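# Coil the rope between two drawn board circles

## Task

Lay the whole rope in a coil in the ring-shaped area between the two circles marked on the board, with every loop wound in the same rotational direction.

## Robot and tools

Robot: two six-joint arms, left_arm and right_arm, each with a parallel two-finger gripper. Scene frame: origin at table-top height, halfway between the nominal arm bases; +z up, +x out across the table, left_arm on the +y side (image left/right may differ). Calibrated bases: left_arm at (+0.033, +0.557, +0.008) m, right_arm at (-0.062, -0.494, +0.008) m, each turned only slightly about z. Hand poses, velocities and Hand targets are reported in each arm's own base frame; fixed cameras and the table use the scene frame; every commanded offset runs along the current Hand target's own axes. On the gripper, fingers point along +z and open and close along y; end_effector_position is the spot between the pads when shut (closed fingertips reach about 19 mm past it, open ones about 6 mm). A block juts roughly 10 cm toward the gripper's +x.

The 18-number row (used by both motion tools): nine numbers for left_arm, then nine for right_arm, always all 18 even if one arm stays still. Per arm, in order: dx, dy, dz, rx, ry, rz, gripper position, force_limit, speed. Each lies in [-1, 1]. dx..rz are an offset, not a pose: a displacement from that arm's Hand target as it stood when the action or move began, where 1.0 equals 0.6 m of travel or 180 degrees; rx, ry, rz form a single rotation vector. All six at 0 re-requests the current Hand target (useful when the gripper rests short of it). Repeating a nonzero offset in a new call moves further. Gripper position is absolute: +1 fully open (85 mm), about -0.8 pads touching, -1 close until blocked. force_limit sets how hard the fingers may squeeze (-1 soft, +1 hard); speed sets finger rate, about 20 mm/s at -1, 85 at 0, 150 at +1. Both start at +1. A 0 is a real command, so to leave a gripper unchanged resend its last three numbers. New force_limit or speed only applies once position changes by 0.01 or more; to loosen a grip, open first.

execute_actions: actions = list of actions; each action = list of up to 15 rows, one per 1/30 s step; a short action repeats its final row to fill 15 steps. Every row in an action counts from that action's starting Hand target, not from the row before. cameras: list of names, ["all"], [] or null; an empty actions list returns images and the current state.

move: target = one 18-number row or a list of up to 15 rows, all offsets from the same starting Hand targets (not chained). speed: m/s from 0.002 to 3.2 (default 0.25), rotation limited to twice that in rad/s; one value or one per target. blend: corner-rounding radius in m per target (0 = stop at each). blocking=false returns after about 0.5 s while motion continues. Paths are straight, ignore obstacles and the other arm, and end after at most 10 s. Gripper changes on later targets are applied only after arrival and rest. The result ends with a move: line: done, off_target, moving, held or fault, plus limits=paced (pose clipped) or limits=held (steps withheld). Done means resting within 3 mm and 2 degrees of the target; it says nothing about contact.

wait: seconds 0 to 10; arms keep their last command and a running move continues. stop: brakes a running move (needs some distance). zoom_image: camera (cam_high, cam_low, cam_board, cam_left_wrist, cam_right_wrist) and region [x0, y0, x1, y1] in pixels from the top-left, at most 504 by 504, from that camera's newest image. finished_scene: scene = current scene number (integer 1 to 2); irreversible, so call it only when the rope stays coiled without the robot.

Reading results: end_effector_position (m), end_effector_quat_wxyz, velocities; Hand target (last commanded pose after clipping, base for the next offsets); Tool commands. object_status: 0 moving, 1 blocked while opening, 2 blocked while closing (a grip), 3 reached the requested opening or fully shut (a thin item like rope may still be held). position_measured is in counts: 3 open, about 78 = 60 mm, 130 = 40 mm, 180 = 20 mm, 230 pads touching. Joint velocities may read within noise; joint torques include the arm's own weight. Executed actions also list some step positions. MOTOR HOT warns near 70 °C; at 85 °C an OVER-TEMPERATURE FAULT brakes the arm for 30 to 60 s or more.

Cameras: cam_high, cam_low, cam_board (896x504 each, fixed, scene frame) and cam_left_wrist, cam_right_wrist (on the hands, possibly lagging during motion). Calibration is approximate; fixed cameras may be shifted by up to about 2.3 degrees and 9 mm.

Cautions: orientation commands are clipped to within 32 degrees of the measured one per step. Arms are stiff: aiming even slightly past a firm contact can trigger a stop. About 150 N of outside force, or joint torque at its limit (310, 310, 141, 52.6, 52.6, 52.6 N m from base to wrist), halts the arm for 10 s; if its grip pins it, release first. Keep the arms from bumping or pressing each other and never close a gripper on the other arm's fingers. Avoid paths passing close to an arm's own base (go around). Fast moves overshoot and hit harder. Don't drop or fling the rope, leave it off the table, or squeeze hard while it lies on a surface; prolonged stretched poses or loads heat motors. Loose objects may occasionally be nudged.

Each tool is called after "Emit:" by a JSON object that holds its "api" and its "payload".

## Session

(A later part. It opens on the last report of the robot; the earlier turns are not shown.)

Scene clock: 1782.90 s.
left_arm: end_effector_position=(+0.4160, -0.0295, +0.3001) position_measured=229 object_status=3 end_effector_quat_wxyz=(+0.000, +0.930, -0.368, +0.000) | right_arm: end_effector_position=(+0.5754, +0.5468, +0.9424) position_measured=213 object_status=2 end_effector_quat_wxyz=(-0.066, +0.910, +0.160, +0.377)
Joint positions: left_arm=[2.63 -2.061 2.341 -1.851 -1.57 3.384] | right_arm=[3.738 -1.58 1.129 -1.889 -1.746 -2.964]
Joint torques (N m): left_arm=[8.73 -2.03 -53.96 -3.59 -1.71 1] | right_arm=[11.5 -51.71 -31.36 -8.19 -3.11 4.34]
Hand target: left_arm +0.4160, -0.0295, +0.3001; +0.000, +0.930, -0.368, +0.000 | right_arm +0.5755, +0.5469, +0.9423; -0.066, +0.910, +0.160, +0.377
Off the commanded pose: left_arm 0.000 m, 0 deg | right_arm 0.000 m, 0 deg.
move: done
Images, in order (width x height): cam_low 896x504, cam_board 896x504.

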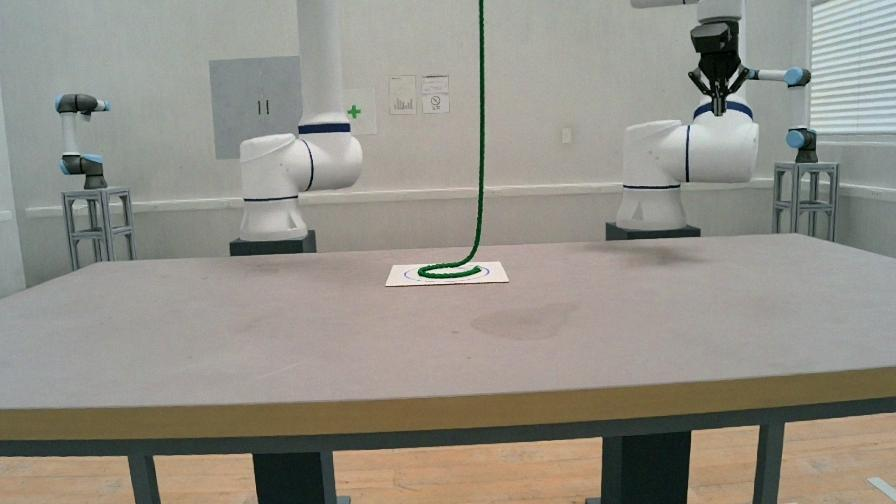

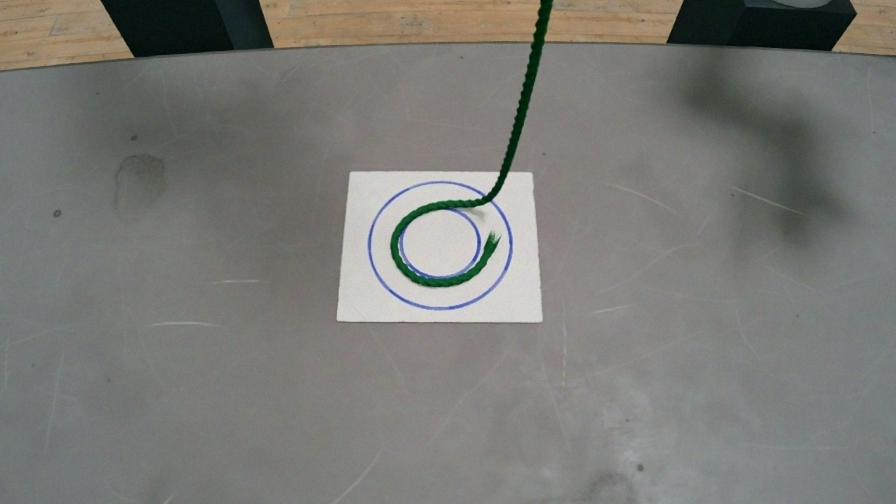

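Emit:
{"api": "move", "payload": {"target": [[0,0,0,0,0,0,-0.8,-1,-0.5,-0.00998,0.05433,-0.11298,0,0,0,-1,-1,-1],[0,0,0,0,0,0,-0.8,-1,-0.5,-0.01788,0.01551,-0.05418,0,0,0,-1,-1,-1],[0,0,0,0,0,0,-0.8,-1,-0.5,-0.01056,-0.00458,0.0083,0,0,0,-1,-1,-1]], "speed": [0.04,0.03,0.03], "blend": [0,0.01,0], "cameras": ["cam_board","cam_low"]}}

Emit:
{"api": "zoom_image", "payload": {"camera": "cam_board", "region": [330, 100, 560, 330]}}

Emit:
{"api": "zoom_image", "payload": {"camera": "cam_low", "region": [360, 140, 540, 300]}}

Scene clock: 1950.27 s.
left_arm: end_effector_position=(+0.4160, -0.0295, +0.3001) position_measured=229 object_status=3 end_effector_quat_wxyz=(+0.000, +0.930, -0.368, +0.000) | right_arm: end_effector_position=(+0.5736, +0.5491, +0.9344) position_measured=213 object_status=2 end_effector_quat_wxyz=(-0.066, +0.910, +0.160, +0.377)
Joint positions: left_arm=[2.63 -2.061 2.341 -1.851 -1.57 3.384] | right_arm=[3.743 -1.585 1.149 -1.904 -1.75 -2.96]
Joint torques (N m): left_arm=[7.75 -2.32 -53.49 -3.95 -1.46 0.94] | right_arm=[9.34 -51.09 -33.02 -9.14 -3.01 4.2]
Hand target: left_arm +0.4160, -0.0295, +0.3001; +0.000, +0.930, -0.368, +0.000 | right_arm +0.5737, +0.5492, +0.9343; -0.066, +0.910, +0.160, +0.377
Off the commanded pose: left_arm 0.000 m, 0 deg | right_arm 0.000 m, 0 deg.
move: done
Images, in order (width x height): cam_low 896x504, cam_board 896x504.

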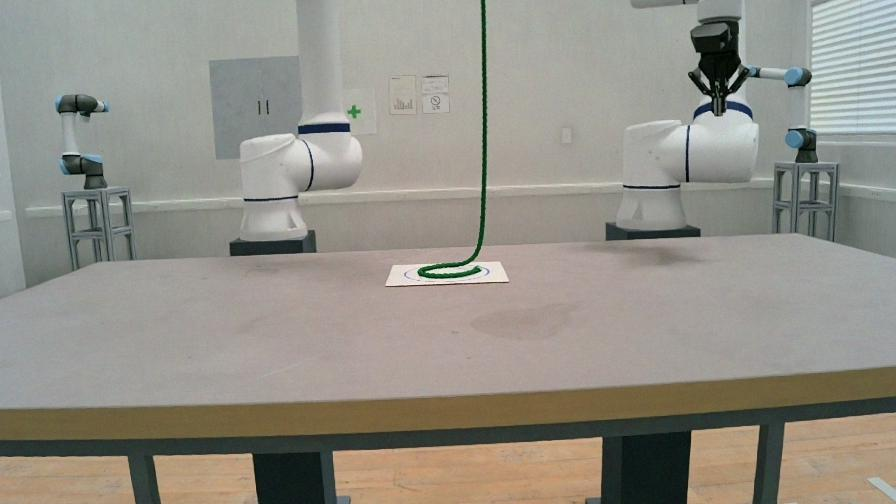

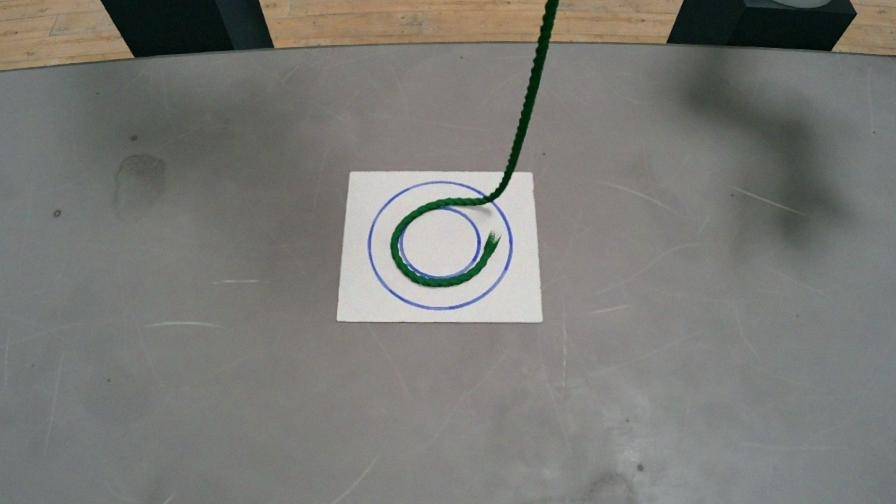

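Scaled by 2.191.

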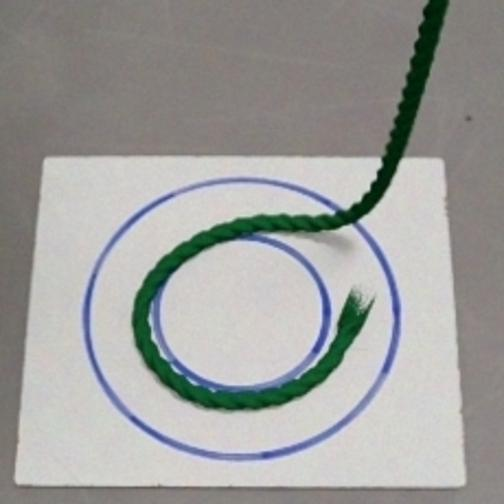

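Scaled by 2.800.

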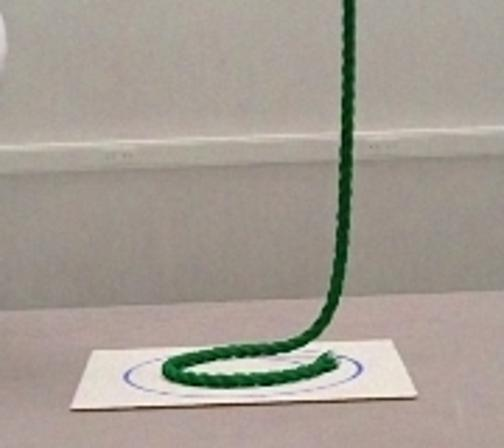

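Emit:
{"api": "zoom_image", "payload": {"camera": "cam_board", "region": [360, 170, 520, 320]}}

Scaled by 3.150.

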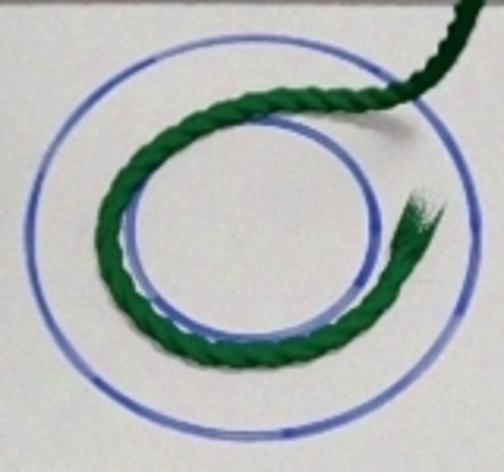

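Emit:
{"api": "move", "payload": {"target": [[0,0,0,0,0,0,-0.8,-1,-0.5,0.00084,0.01148,0.06448,0,0,0,-1,-1,-1],[0,0,0,0,0,0,-0.8,-1,-0.5,0.00476,0.02823,0.12874,0,0,0,-1,-1,-1]], "speed": [0.03,0.03], "blend": [0.01,0], "cameras": ["cam_board","cam_low"]}}

Emit:
{"api": "zoom_image", "payload": {"camera": "cam_board", "region": [360, 140, 540, 320]}}

Emit:
{"api": "zoom_image", "payload": {"camera": "cam_low", "region": [360, 140, 540, 300]}}

Scene clock: 2010.73 s.
left_arm: end_effector_position=(+0.4160, -0.0295, +0.3001) position_measured=229 object_status=3 end_effector_quat_wxyz=(+0.000, +0.930, -0.368, +0.000) | right_arm: end_effector_position=(+0.6326, +0.5525, +0.8818) position_measured=213 object_status=2 end_effector_quat_wxyz=(-0.066, +0.910, +0.160, +0.377)
Joint positions: left_arm=[2.63 -2.061 2.341 -1.851 -1.57 3.384] | right_arm=[3.695 -1.55 1.214 -2.009 -1.716 -2.995]
Joint torques (N m): left_arm=[6.79 -1.65 -52.89 -4.14 -1.63 0.82] | right_arm=[-9.36 -57.97 -35.88 -8.24 3.53 -2.96]
Hand target: left_arm +0.4160, -0.0295, +0.3001; +0.000, +0.930, -0.368, +0.000 | right_arm +0.6327, +0.5525, +0.8817; -0.066, +0.910, +0.160, +0.377
Off the commanded pose: left_arm 0.000 m, 0 deg | right_arm 0.000 m, 0 deg.
move: done
Images, in order (width x height): cam_low 896x504, cam_board 896x504.

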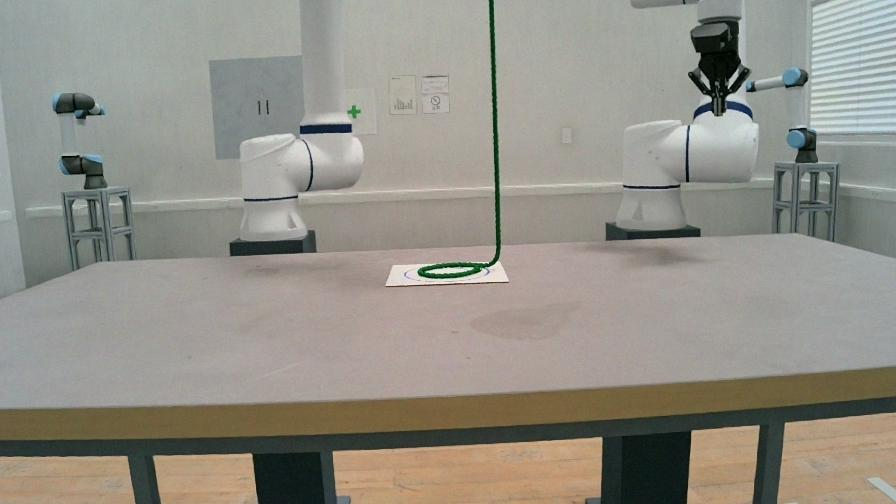

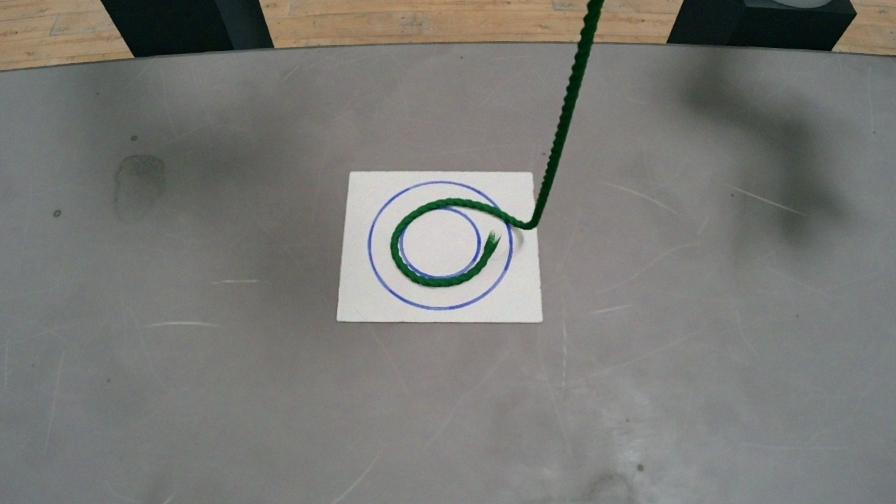

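Scaled by 2.800.

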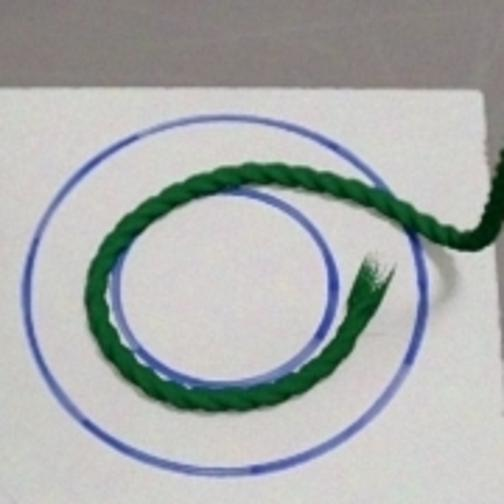

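Scaled by 2.800.

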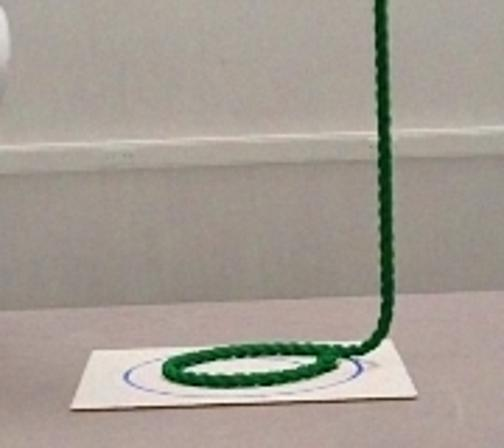

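Emit:
{"api": "move", "payload": {"target": [[0,0,0,0,0,0,-0.8,-1,-0.5,0.02343,0.02529,-0.09513,0,0,0,-1,-1,-1],[0,0,0,0,0,0,-0.8,-1,-0.5,0.02464,0.02986,-0.0416,0,0,0,-1,-1,-1],[0,0,0,0,0,0,-0.8,-1,-0.5,0.02649,0.047,0.00881,0,0,0,-1,-1,-1]], "speed": [0.04,0.03,0.03], "blend": [0,0.01,0], "cameras": ["cam_board","cam_low"]}}

Emit:
{"api": "zoom_image", "payload": {"camera": "cam_board", "region": [360, 140, 540, 320]}}

Emit:
{"api": "zoom_image", "payload": {"camera": "cam_low", "region": [360, 140, 540, 300]}}

Scene clock: 2115.37 s.
left_arm: end_effector_position=(+0.4160, -0.0295, +0.3001) position_measured=229 object_status=3 end_effector_quat_wxyz=(+0.000, +0.930, -0.368, +0.000) | right_arm: end_effector_position=(+0.6562, +0.5311, +0.8893) position_measured=213 object_status=2 end_effector_quat_wxyz=(-0.066, +0.910, +0.160, +0.377)
Joint positions: left_arm=[2.63 -2.061 2.341 -1.851 -1.57 3.384] | right_arm=[3.648 -1.543 1.194 -2 -1.683 -3.029]
Joint torques (N m): left_arm=[6.34 -2.27 -53.09 -4.2 -1.19 0.84] | right_arm=[-6.08 -59.46 -34.03 -7.89 3.57 -2.64]
Hand target: left_arm +0.4160, -0.0295, +0.3001; +0.000, +0.930, -0.368, +0.000 | right_arm +0.6564, +0.5311, +0.8892; -0.066, +0.910, +0.160, +0.377
Off the commanded pose: left_arm 0.000 m, 0 deg | right_arm 0.000 m, 0 deg.
move: done
Images, in order (width x height): cam_low 896x504, cam_board 896x504.

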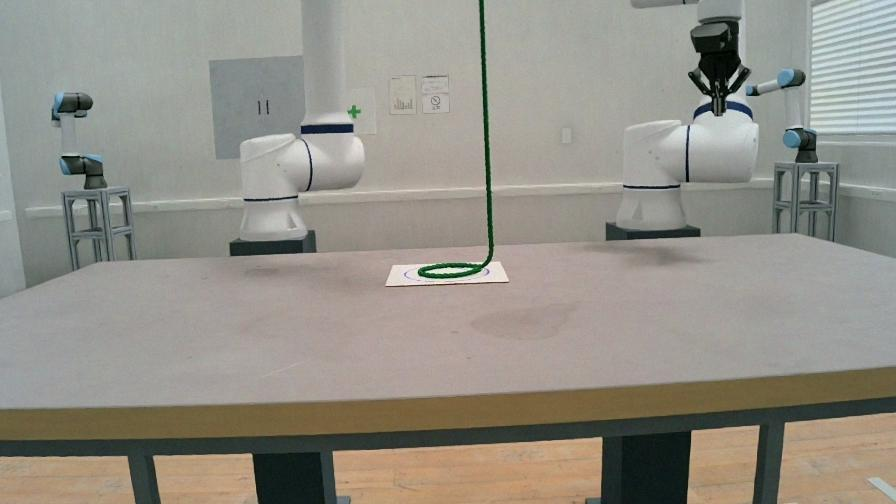

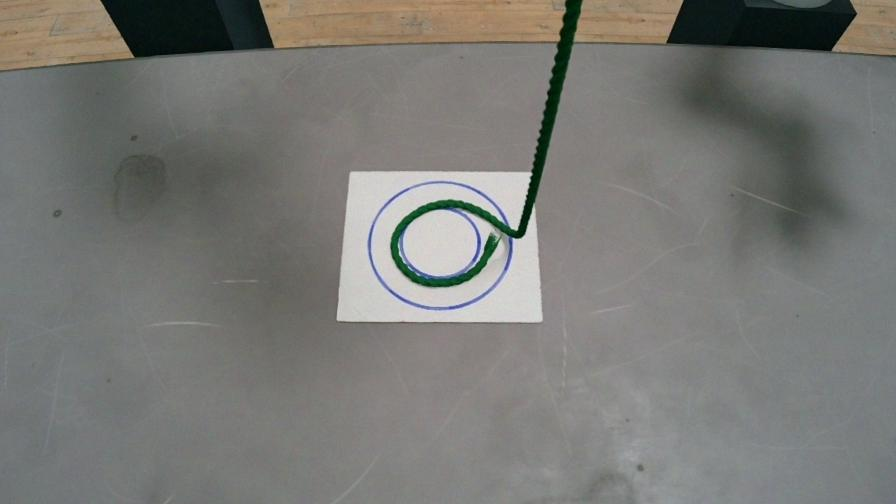

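Scaled by 2.800.

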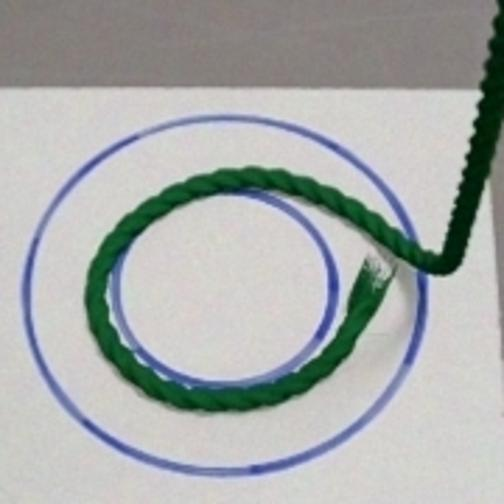

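Scaled by 2.800.

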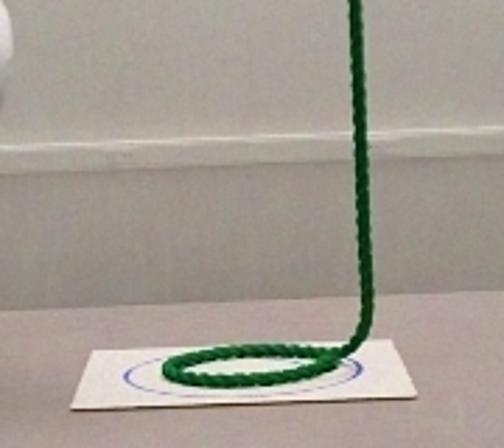

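Emit:
{"api": "move", "payload": {"target": [[0,0,0,0,0,0,-0.8,-1,-0.5,0.00561,0.02924,0.03861,0,0,0,-1,-1,-1],[0,0,0,0,0,0,-0.8,-1,-0.5,-0.00894,0.07307,0.0778,0,0,0,-1,-1,-1]], "speed": [0.03,0.03], "blend": [0.01,0], "cameras": ["cam_board","cam_low"]}}

Emit:
{"api": "zoom_image", "payload": {"camera": "cam_board", "region": [360, 140, 540, 320]}}

Emit:
{"api": "zoom_image", "payload": {"camera": "cam_low", "region": [360, 140, 540, 300]}}

Scene clock: 2142.20 s.
left_arm: end_effector_position=(+0.4160, -0.0295, +0.3001) position_measured=229 object_status=3 end_effector_quat_wxyz=(+0.000, +0.930, -0.368, +0.000) | right_arm: end_effector_position=(+0.6987, +0.4999, +0.8525) position_measured=213 object_status=2 end_effector_quat_wxyz=(-0.066, +0.910, +0.160, +0.377)
Joint positions: left_arm=[2.63 -2.061 2.341 -1.851 -1.57 3.384] | right_arm=[3.574 -1.545 1.264 -2.073 -1.631 -3.081]
Joint torques (N m): left_arm=[6.98 -2.16 -52.13 -4.32 -1.34 0.75] | right_arm=[-7.34 -111.82 -35.61 -8.56 3.95 -3.13]
Hand target: left_arm +0.4160, -0.0295, +0.3001; +0.000, +0.930, -0.368, +0.000 | right_arm +0.6988, +0.4998, +0.8524; -0.066, +0.910, +0.160, +0.377
Off the commanded pose: left_arm 0.000 m, 0 deg | right_arm 0.000 m, 0 deg.
move: done
Images, in order (width x height): cam_low 896x504, cam_board 896x504.

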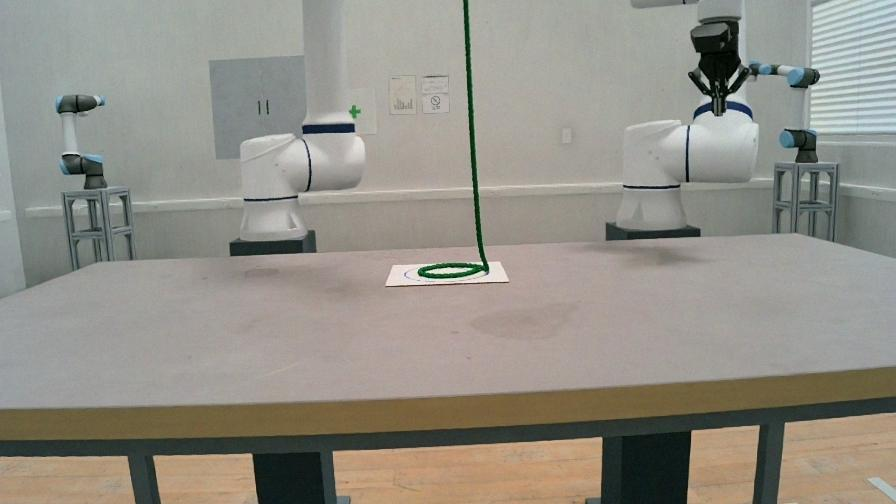

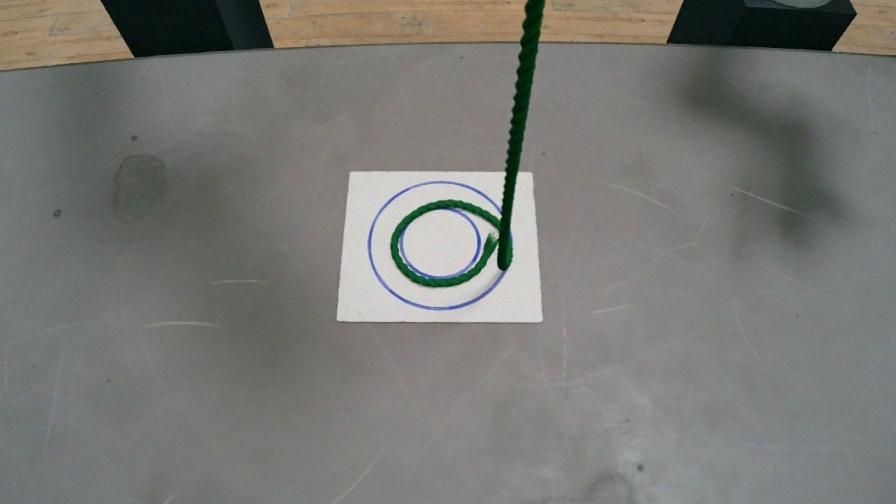

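Scaled by 2.800.

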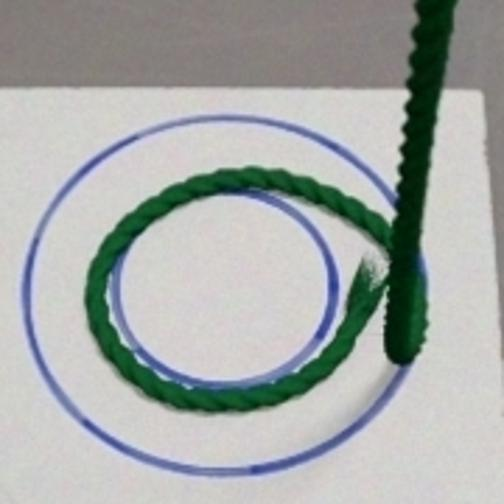

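Scaled by 2.800.

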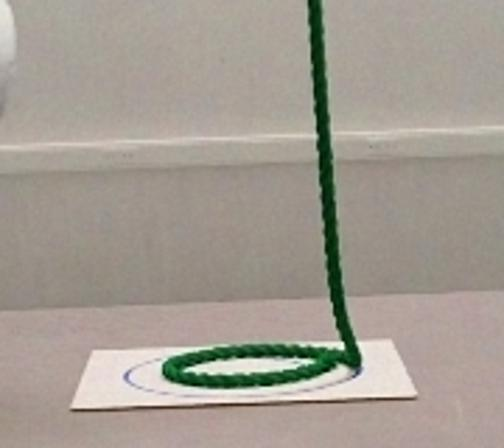

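Emit:
{"api": "move", "payload": {"target": [[0,0,0,0,0,0,-0.8,-1,-0.5,-0.03026,0.04658,0.02372,0,0,0,-1,-1,-1],[0,0,0,0,0,0,-0.8,-1,-0.5,-0.06772,0.08984,0.04024,0,0,0,-1,-1,-1]], "speed": [0.03,0.03], "blend": [0.01,0], "cameras": ["cam_board","cam_low"]}}

Emit:
{"api": "zoom_image", "payload": {"camera": "cam_board", "region": [360, 140, 540, 320]}}

Emit:
{"api": "zoom_image", "payload": {"camera": "cam_low", "region": [360, 140, 540, 300]}}

Scene clock: 2169.40 s.
left_arm: end_effector_position=(+0.4160, -0.0295, +0.3001) position_measured=229 object_status=3 end_effector_quat_wxyz=(+0.000, +0.930, -0.368, +0.000) | right_arm: end_effector_position=(+0.7061, +0.4452, +0.8066) position_measured=213 object_status=2 end_effector_quat_wxyz=(-0.066, +0.910, +0.160, +0.377)
Joint positions: left_arm=[2.63 -2.061 2.341 -1.851 -1.57 3.384] | right_arm=[3.49 -1.61 1.412 -2.158 -1.572 -3.141]
Joint torques (N m): left_arm=[6.53 -0.92 -52.08 -4.41 -1.32 0.53] | right_arm=[-7.24 -101.51 -35.9 -8.15 3.75 -2.85]
Hand target: left_arm +0.4160, -0.0295, +0.3001; +0.000, +0.930, -0.368, +0.000 | right_arm +0.7061, +0.4451, +0.8066; -0.066, +0.910, +0.160, +0.377
Off the commanded pose: left_arm 0.000 m, 0 deg | right_arm 0.000 m, 0 deg.
move: done
Images, in order (width x height): cam_low 896x504, cam_board 896x504.

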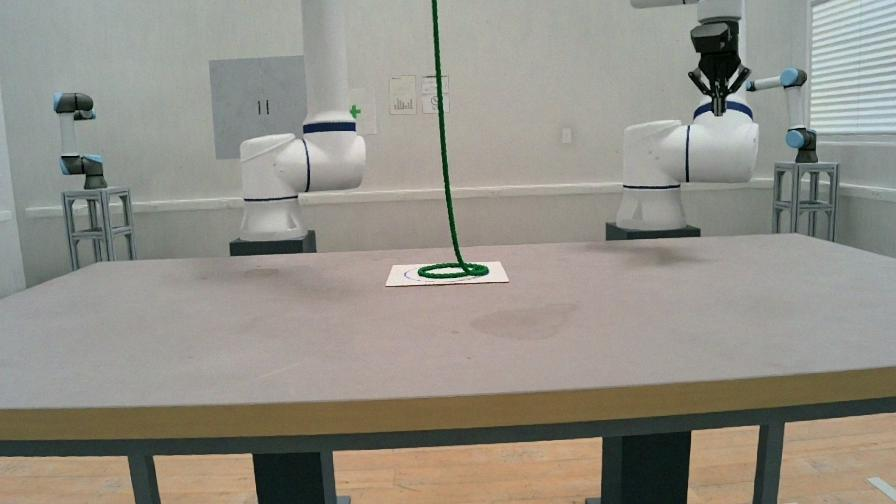

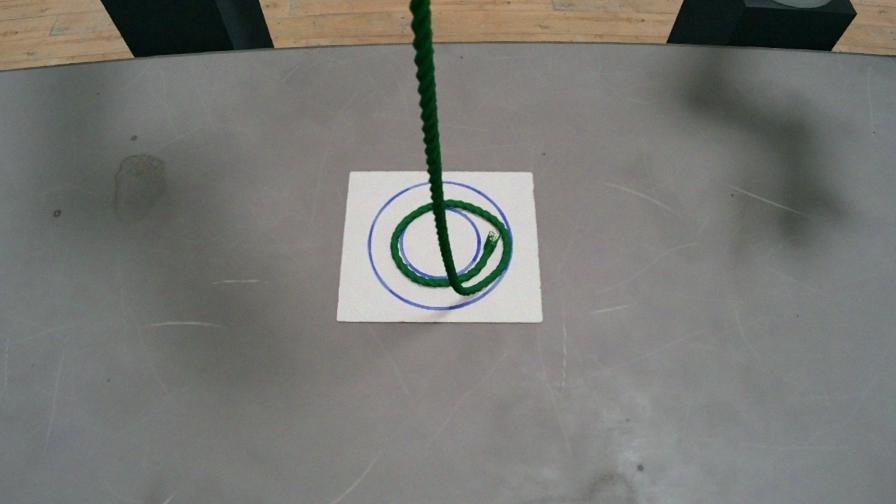

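Scaled by 2.800.

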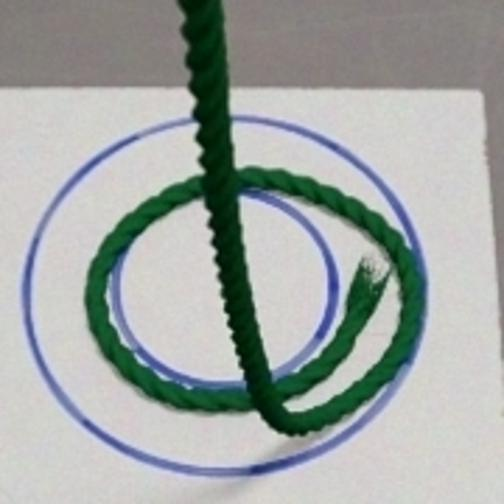

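Scaled by 2.800.

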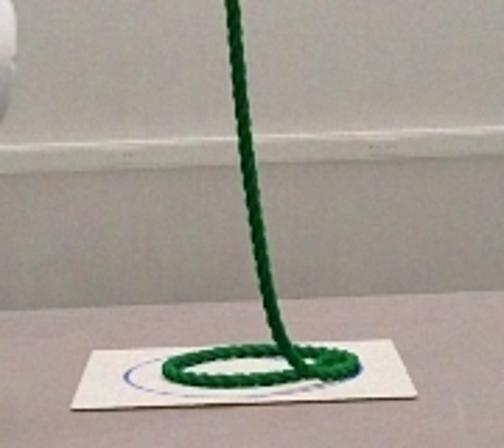

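Emit:
{"api": "move", "payload": {"target": [[0,0,0,0,0,0,-0.8,-1,-0.5,-0.04735,0.03558,0.00663,0,0,0,-1,-1,-1],[0,0,0,0,0,0,-0.8,-1,-0.5,-0.10203,0.05934,0.00593,0,0,0,-1,-1,-1],[0,0,0,0,0,0,-0.8,-1,-0.5,-0.16074,0.06811,0.00118,0,0,0,-1,-1,-1]], "speed": [0.03,0.03,0.03], "blend": [0.01,0.01,0], "cameras": ["cam_board","cam_low"]}}

Emit:
{"api": "zoom_image", "payload": {"camera": "cam_board", "region": [350, 140, 530, 320]}}

Emit:
{"api": "zoom_image", "payload": {"camera": "cam_low", "region": [360, 140, 540, 300]}}

Scene clock: 2195.50 s.
left_arm: end_effector_position=(+0.4160, -0.0295, +0.3001) position_measured=229 object_status=3 end_effector_quat_wxyz=(+0.000, +0.930, -0.368, +0.000) | right_arm: end_effector_position=(+0.6564, +0.3837, +0.7380) position_measured=213 object_status=2 end_effector_quat_wxyz=(-0.066, +0.910, +0.160, +0.377)
Joint positions: left_arm=[2.63 -2.061 2.341 -1.851 -1.57 3.384] | right_arm=[3.415 -1.754 1.66 -2.26 -1.519 -3.194]
Joint torques (N m): left_arm=[5.64 -0.52 -52.22 -4.44 -1.33 0.57] | right_arm=[-5.73 -84.54 -36.35 -8.54 4.19 -2.95]
Hand target: left_arm +0.4160, -0.0295, +0.3001; +0.000, +0.930, -0.368, +0.000 | right_arm +0.6564, +0.3836, +0.7380; -0.066, +0.910, +0.160, +0.377
Off the commanded pose: left_arm 0.000 m, 0 deg | right_arm 0.000 m, 0 deg.
move: done
Images, in order (width x height): cam_low 896x504, cam_board 896x504.

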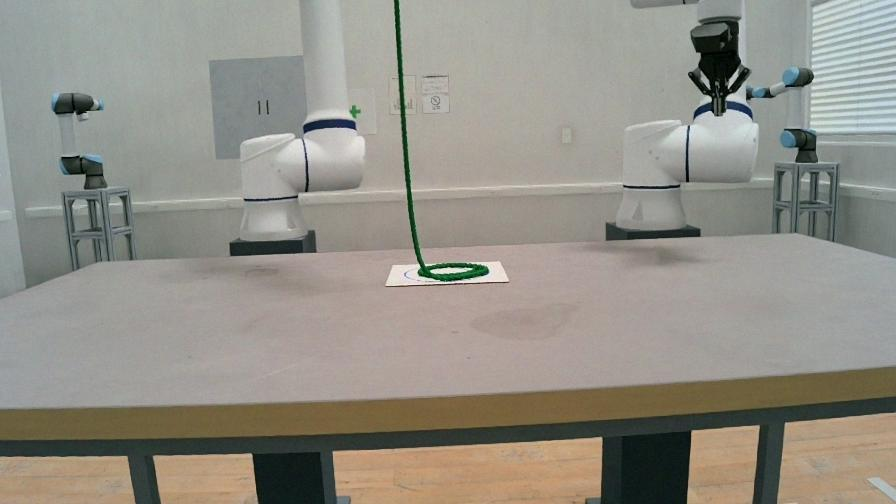

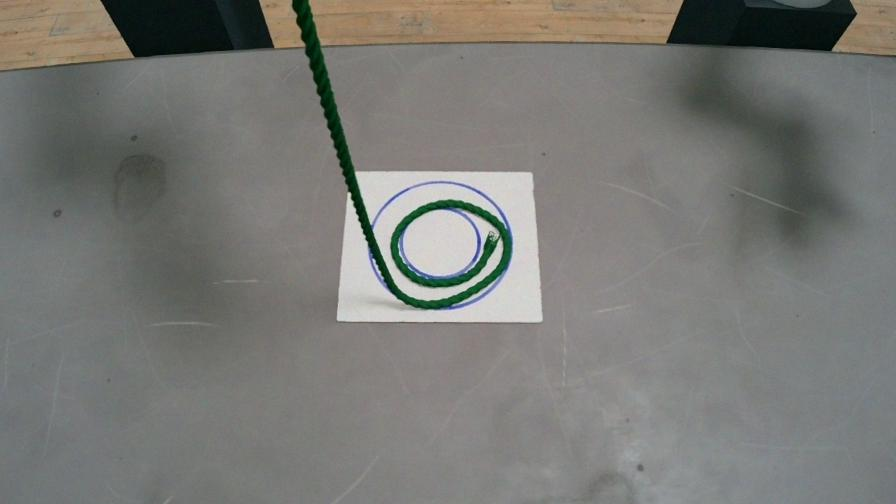

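Scaled by 2.800.

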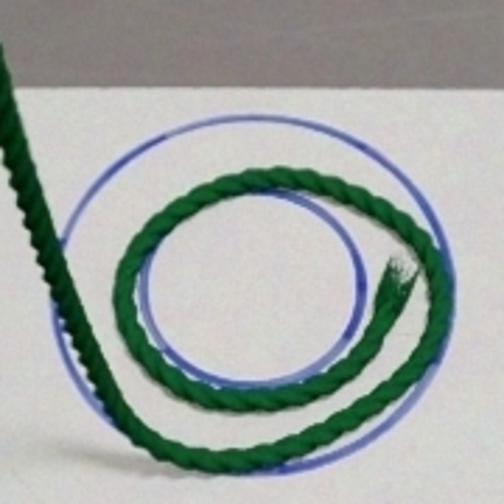

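Scaled by 2.800.

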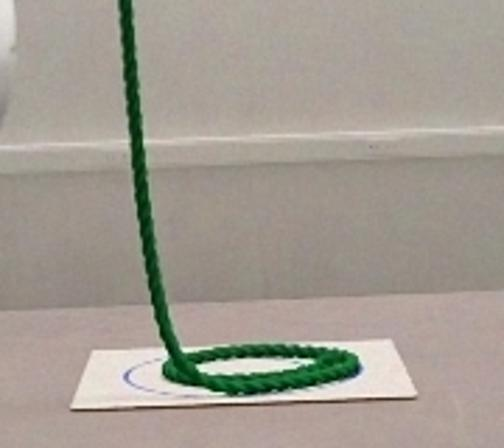

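Emit:
{"api": "move", "payload": {"target": [[0,0,0,0,0,0,-0.8,-1,-0.5,-0.06796,-0.02116,-0.01398,0,0,0,-1,-1,-1],[0,0,0,0,0,0,-0.8,-1,-0.5,-0.12152,-0.04176,-0.01356,0,0,0,-1,-1,-1],[0,0,0,0,0,0,-0.8,-1,-0.5,-0.16836,-0.07404,-0.00644,0,0,0,-1,-1,-1]], "speed": [0.03,0.03,0.03], "blend": [0.01,0.01,0], "cameras": ["cam_board","cam_low"]}}

Emit:
{"api": "zoom_image", "payload": {"camera": "cam_board", "region": [350, 140, 530, 320]}}

Emit:
{"api": "zoom_image", "payload": {"camera": "cam_low", "region": [360, 140, 540, 300]}}

Scene clock: 2229.87 s.
left_arm: end_effector_position=(+0.4160, -0.0295, +0.3001) position_measured=229 object_status=3 end_effector_quat_wxyz=(+0.000, +0.930, -0.368, +0.000) | right_arm: end_effector_position=(+0.5716, +0.4001, +0.6694) position_measured=213 object_status=2 end_effector_quat_wxyz=(-0.066, +0.910, +0.160, +0.377)
Joint positions: left_arm=[2.63 -2.061 2.341 -1.851 -1.57 3.384] | right_arm=[3.498 -1.86 1.86 -2.355 -1.577 -3.136]
Joint torques (N m): left_arm=[6.17 -1.9 -51.08 -4.82 -1.31 0.58] | right_arm=[10.39 -70.36 -37.95 -7.92 -2.44 4.5]
Hand target: left_arm +0.4160, -0.0295, +0.3001; +0.000, +0.930, -0.368, +0.000 | right_arm +0.5715, +0.4001, +0.6693; -0.066, +0.910, +0.160, +0.377
Off the commanded pose: left_arm 0.000 m, 0 deg | right_arm 0.000 m, 0 deg.
move: done
Images, in order (width x height): cam_low 896x504, cam_board 896x504.

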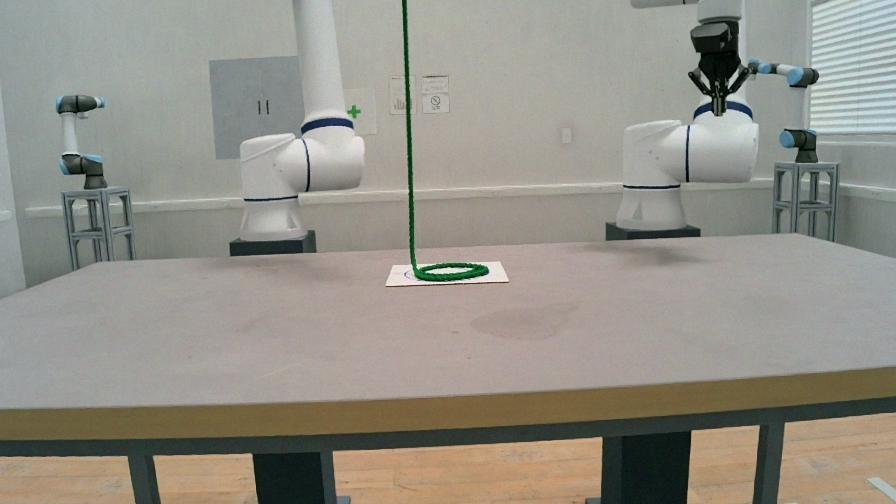

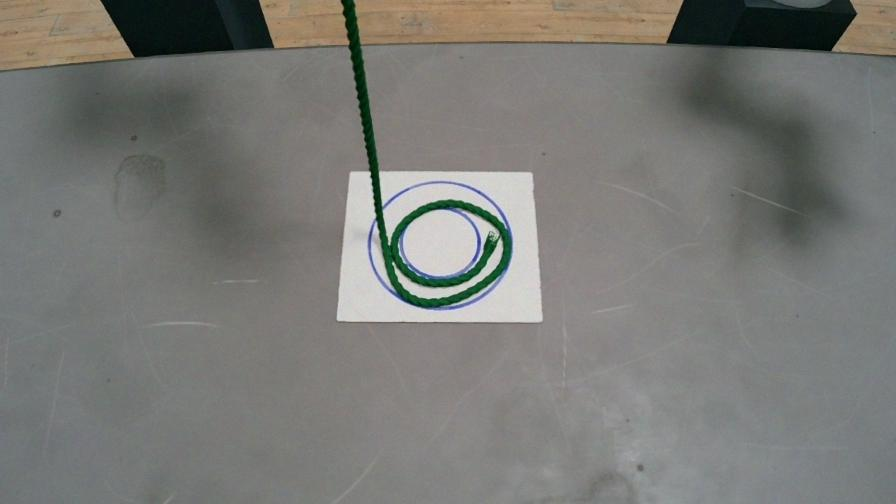

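Scaled by 2.800.

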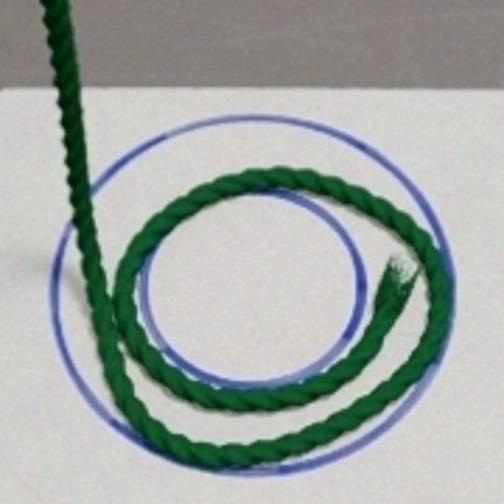

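Scaled by 2.800.

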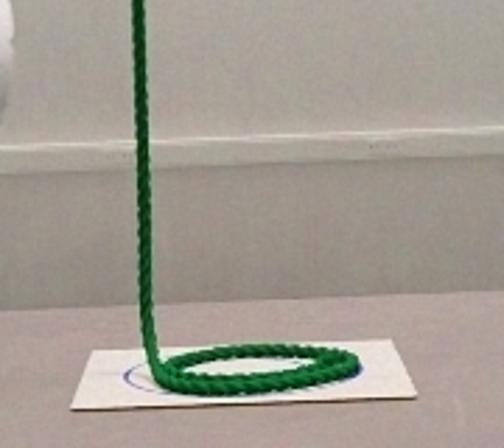

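Emit:
{"api": "move", "payload": {"target": [[0,0,0,0,0,0,-0.8,-1,-0.5,-0.03662,-0.04035,0.01358,0,0,0,-1,-1,-1],[0,0,0,0,0,0,-0.8,-1,-0.5,-0.0612,-0.08489,0.0385,0,0,0,-1,-1,-1],[0,0,0,0,0,0,-0.8,-1,-0.5,-0.07502,-0.12665,0.07418,0,0,0,-1,-1,-1]], "speed": [0.03,0.03,0.03], "blend": [0.01,0.01,0], "cameras": ["cam_board","cam_low"]}}

Emit:
{"api": "zoom_image", "payload": {"camera": "cam_board", "region": [350, 140, 530, 320]}}

Emit:
{"api": "zoom_image", "payload": {"camera": "cam_low", "region": [360, 140, 540, 300]}}

Scene clock: 2257.67 s.
left_arm: end_effector_position=(+0.4160, -0.0295, +0.3001) position_measured=229 object_status=3 end_effector_quat_wxyz=(+0.000, +0.930, -0.368, +0.000) | right_arm: end_effector_position=(+0.5452, +0.4712, +0.6061) position_measured=213 object_status=2 end_effector_quat_wxyz=(-0.066, +0.910, +0.160, +0.377)
Joint positions: left_arm=[2.63 -2.061 2.341 -1.851 -1.57 3.384] | right_arm=[3.65 -1.798 1.925 -2.476 -1.685 -3.027]
Joint torques (N m): left_arm=[6.16 -1.51 -50.72 -4.71 -1.49 0.41] | right_arm=[11.7 -24.74 -37.41 -7.73 -3.02 4.21]
Hand target: left_arm +0.4160, -0.0295, +0.3001; +0.000, +0.930, -0.368, +0.000 | right_arm +0.5452, +0.4714, +0.6060; -0.066, +0.910, +0.160, +0.377
Off the commanded pose: left_arm 0.000 m, 0 deg | right_arm 0.000 m, 0 deg.
move: done
Images, in order (width x height): cam_low 896x504, cam_board 896x504.

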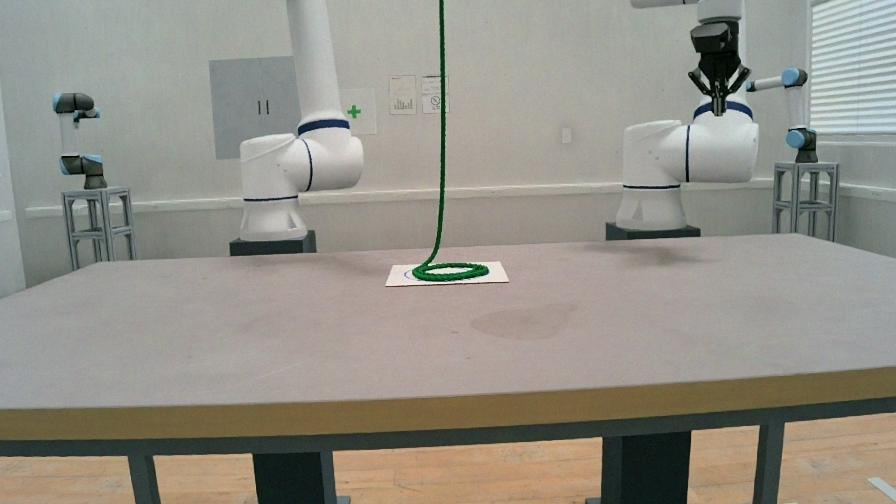

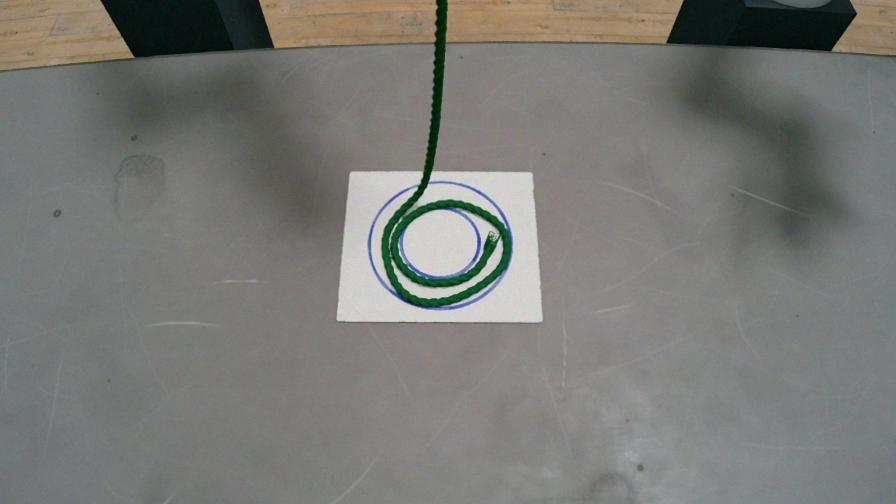

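Scaled by 2.800.

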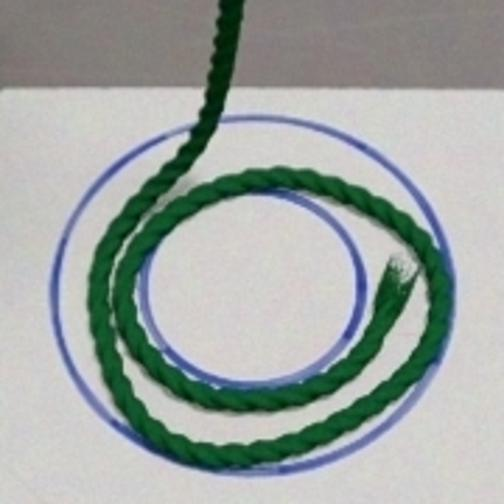

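Scaled by 2.800.

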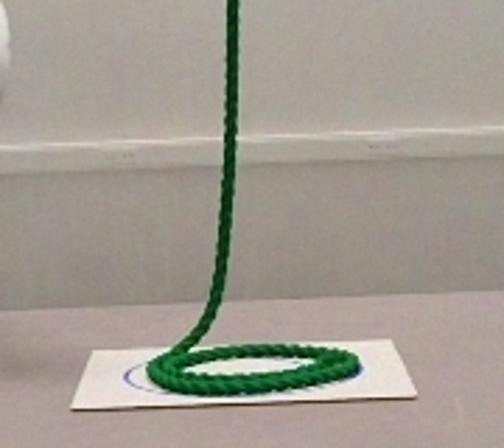

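Emit:
{"api": "move", "payload": {"target": [[0,0,0,0,0,0,-0.8,-1,-0.5,-0.00896,-0.03209,0.0429,0,0,0,-1,-1,-1],[0,0,0,0,0,0,-0.8,-1,-0.5,-0.00778,-0.056,0.09592,0,0,0,-1,-1,-1],[0,0,0,0,0,0,-0.8,-1,-0.5,-0.00248,-0.06524,0.15308,0,0,0,-1,-1,-1]], "speed": [0.03,0.03,0.03], "blend": [0.01,0.01,0], "cameras": ["cam_board","cam_low"]}}

Emit:
{"api": "zoom_image", "payload": {"camera": "cam_board", "region": [350, 140, 530, 320]}}

Emit:
{"api": "zoom_image", "payload": {"camera": "cam_low", "region": [360, 140, 540, 300]}}

Scene clock: 2306.00 s.
left_arm: end_effector_position=(+0.4160, -0.0295, +0.3001) position_measured=229 object_status=3 end_effector_quat_wxyz=(+0.000, +0.930, -0.368, +0.000) | right_arm: end_effector_position=(+0.5919, +0.5299, +0.5400) position_measured=213 object_status=2 end_effector_quat_wxyz=(-0.066, +0.910, +0.160, +0.377)
Joint positions: left_arm=[2.63 -2.061 2.341 -1.851 -1.57 3.384] | right_arm=[3.699 -1.642 1.913 -2.615 -1.719 -2.992]
Joint torques (N m): left_arm=[5.79 -0.77 -50.47 -5.01 -1.26 0.34] | right_arm=[-2.42 -48.66 -55.87 -8.73 2.28 0.17]
Hand target: left_arm +0.4160, -0.0295, +0.3001; +0.000, +0.930, -0.368, +0.000 | right_arm +0.5919, +0.5299, +0.5399; -0.066, +0.910, +0.160, +0.377
Off the commanded pose: left_arm 0.000 m, 0 deg | right_arm 0.000 m, 0 deg.
move: done
Images, in order (width x height): cam_low 896x504, cam_board 896x504.

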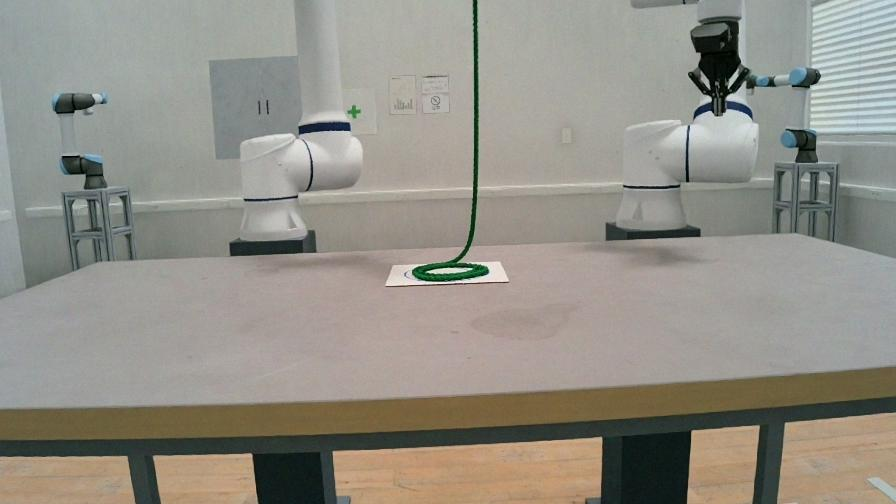

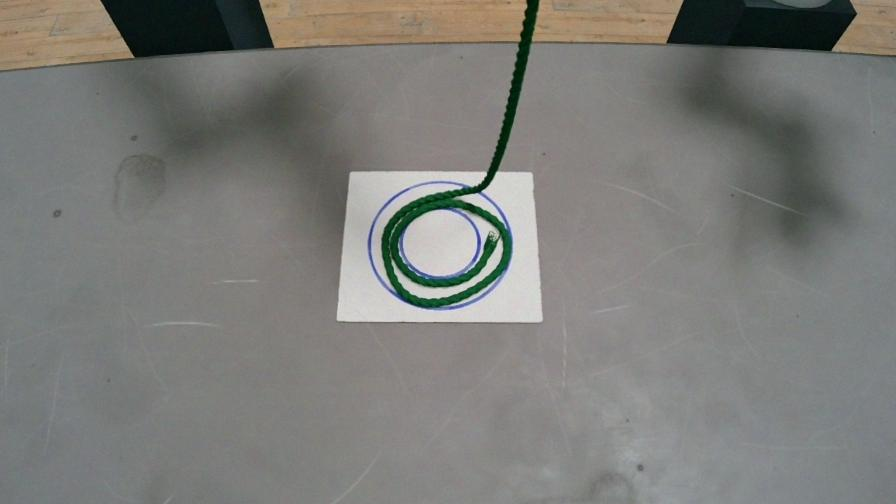

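Scaled by 2.800.

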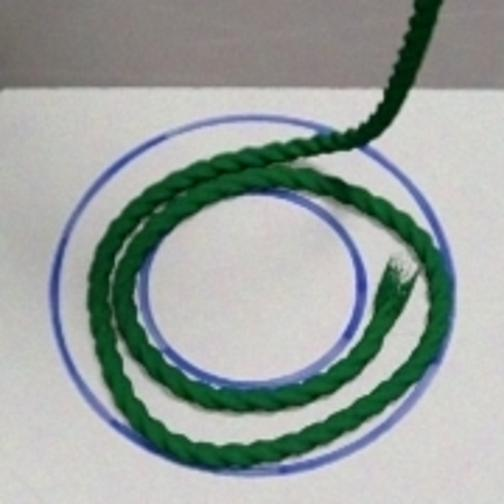

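Scaled by 2.800.

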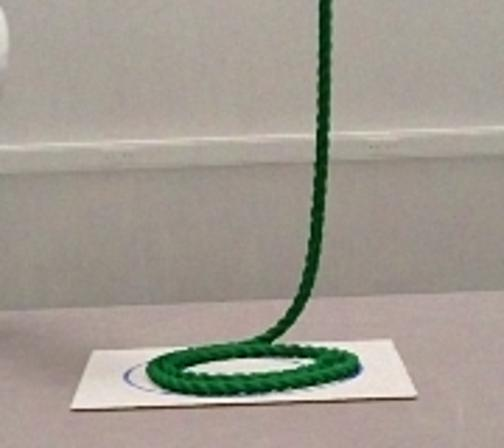

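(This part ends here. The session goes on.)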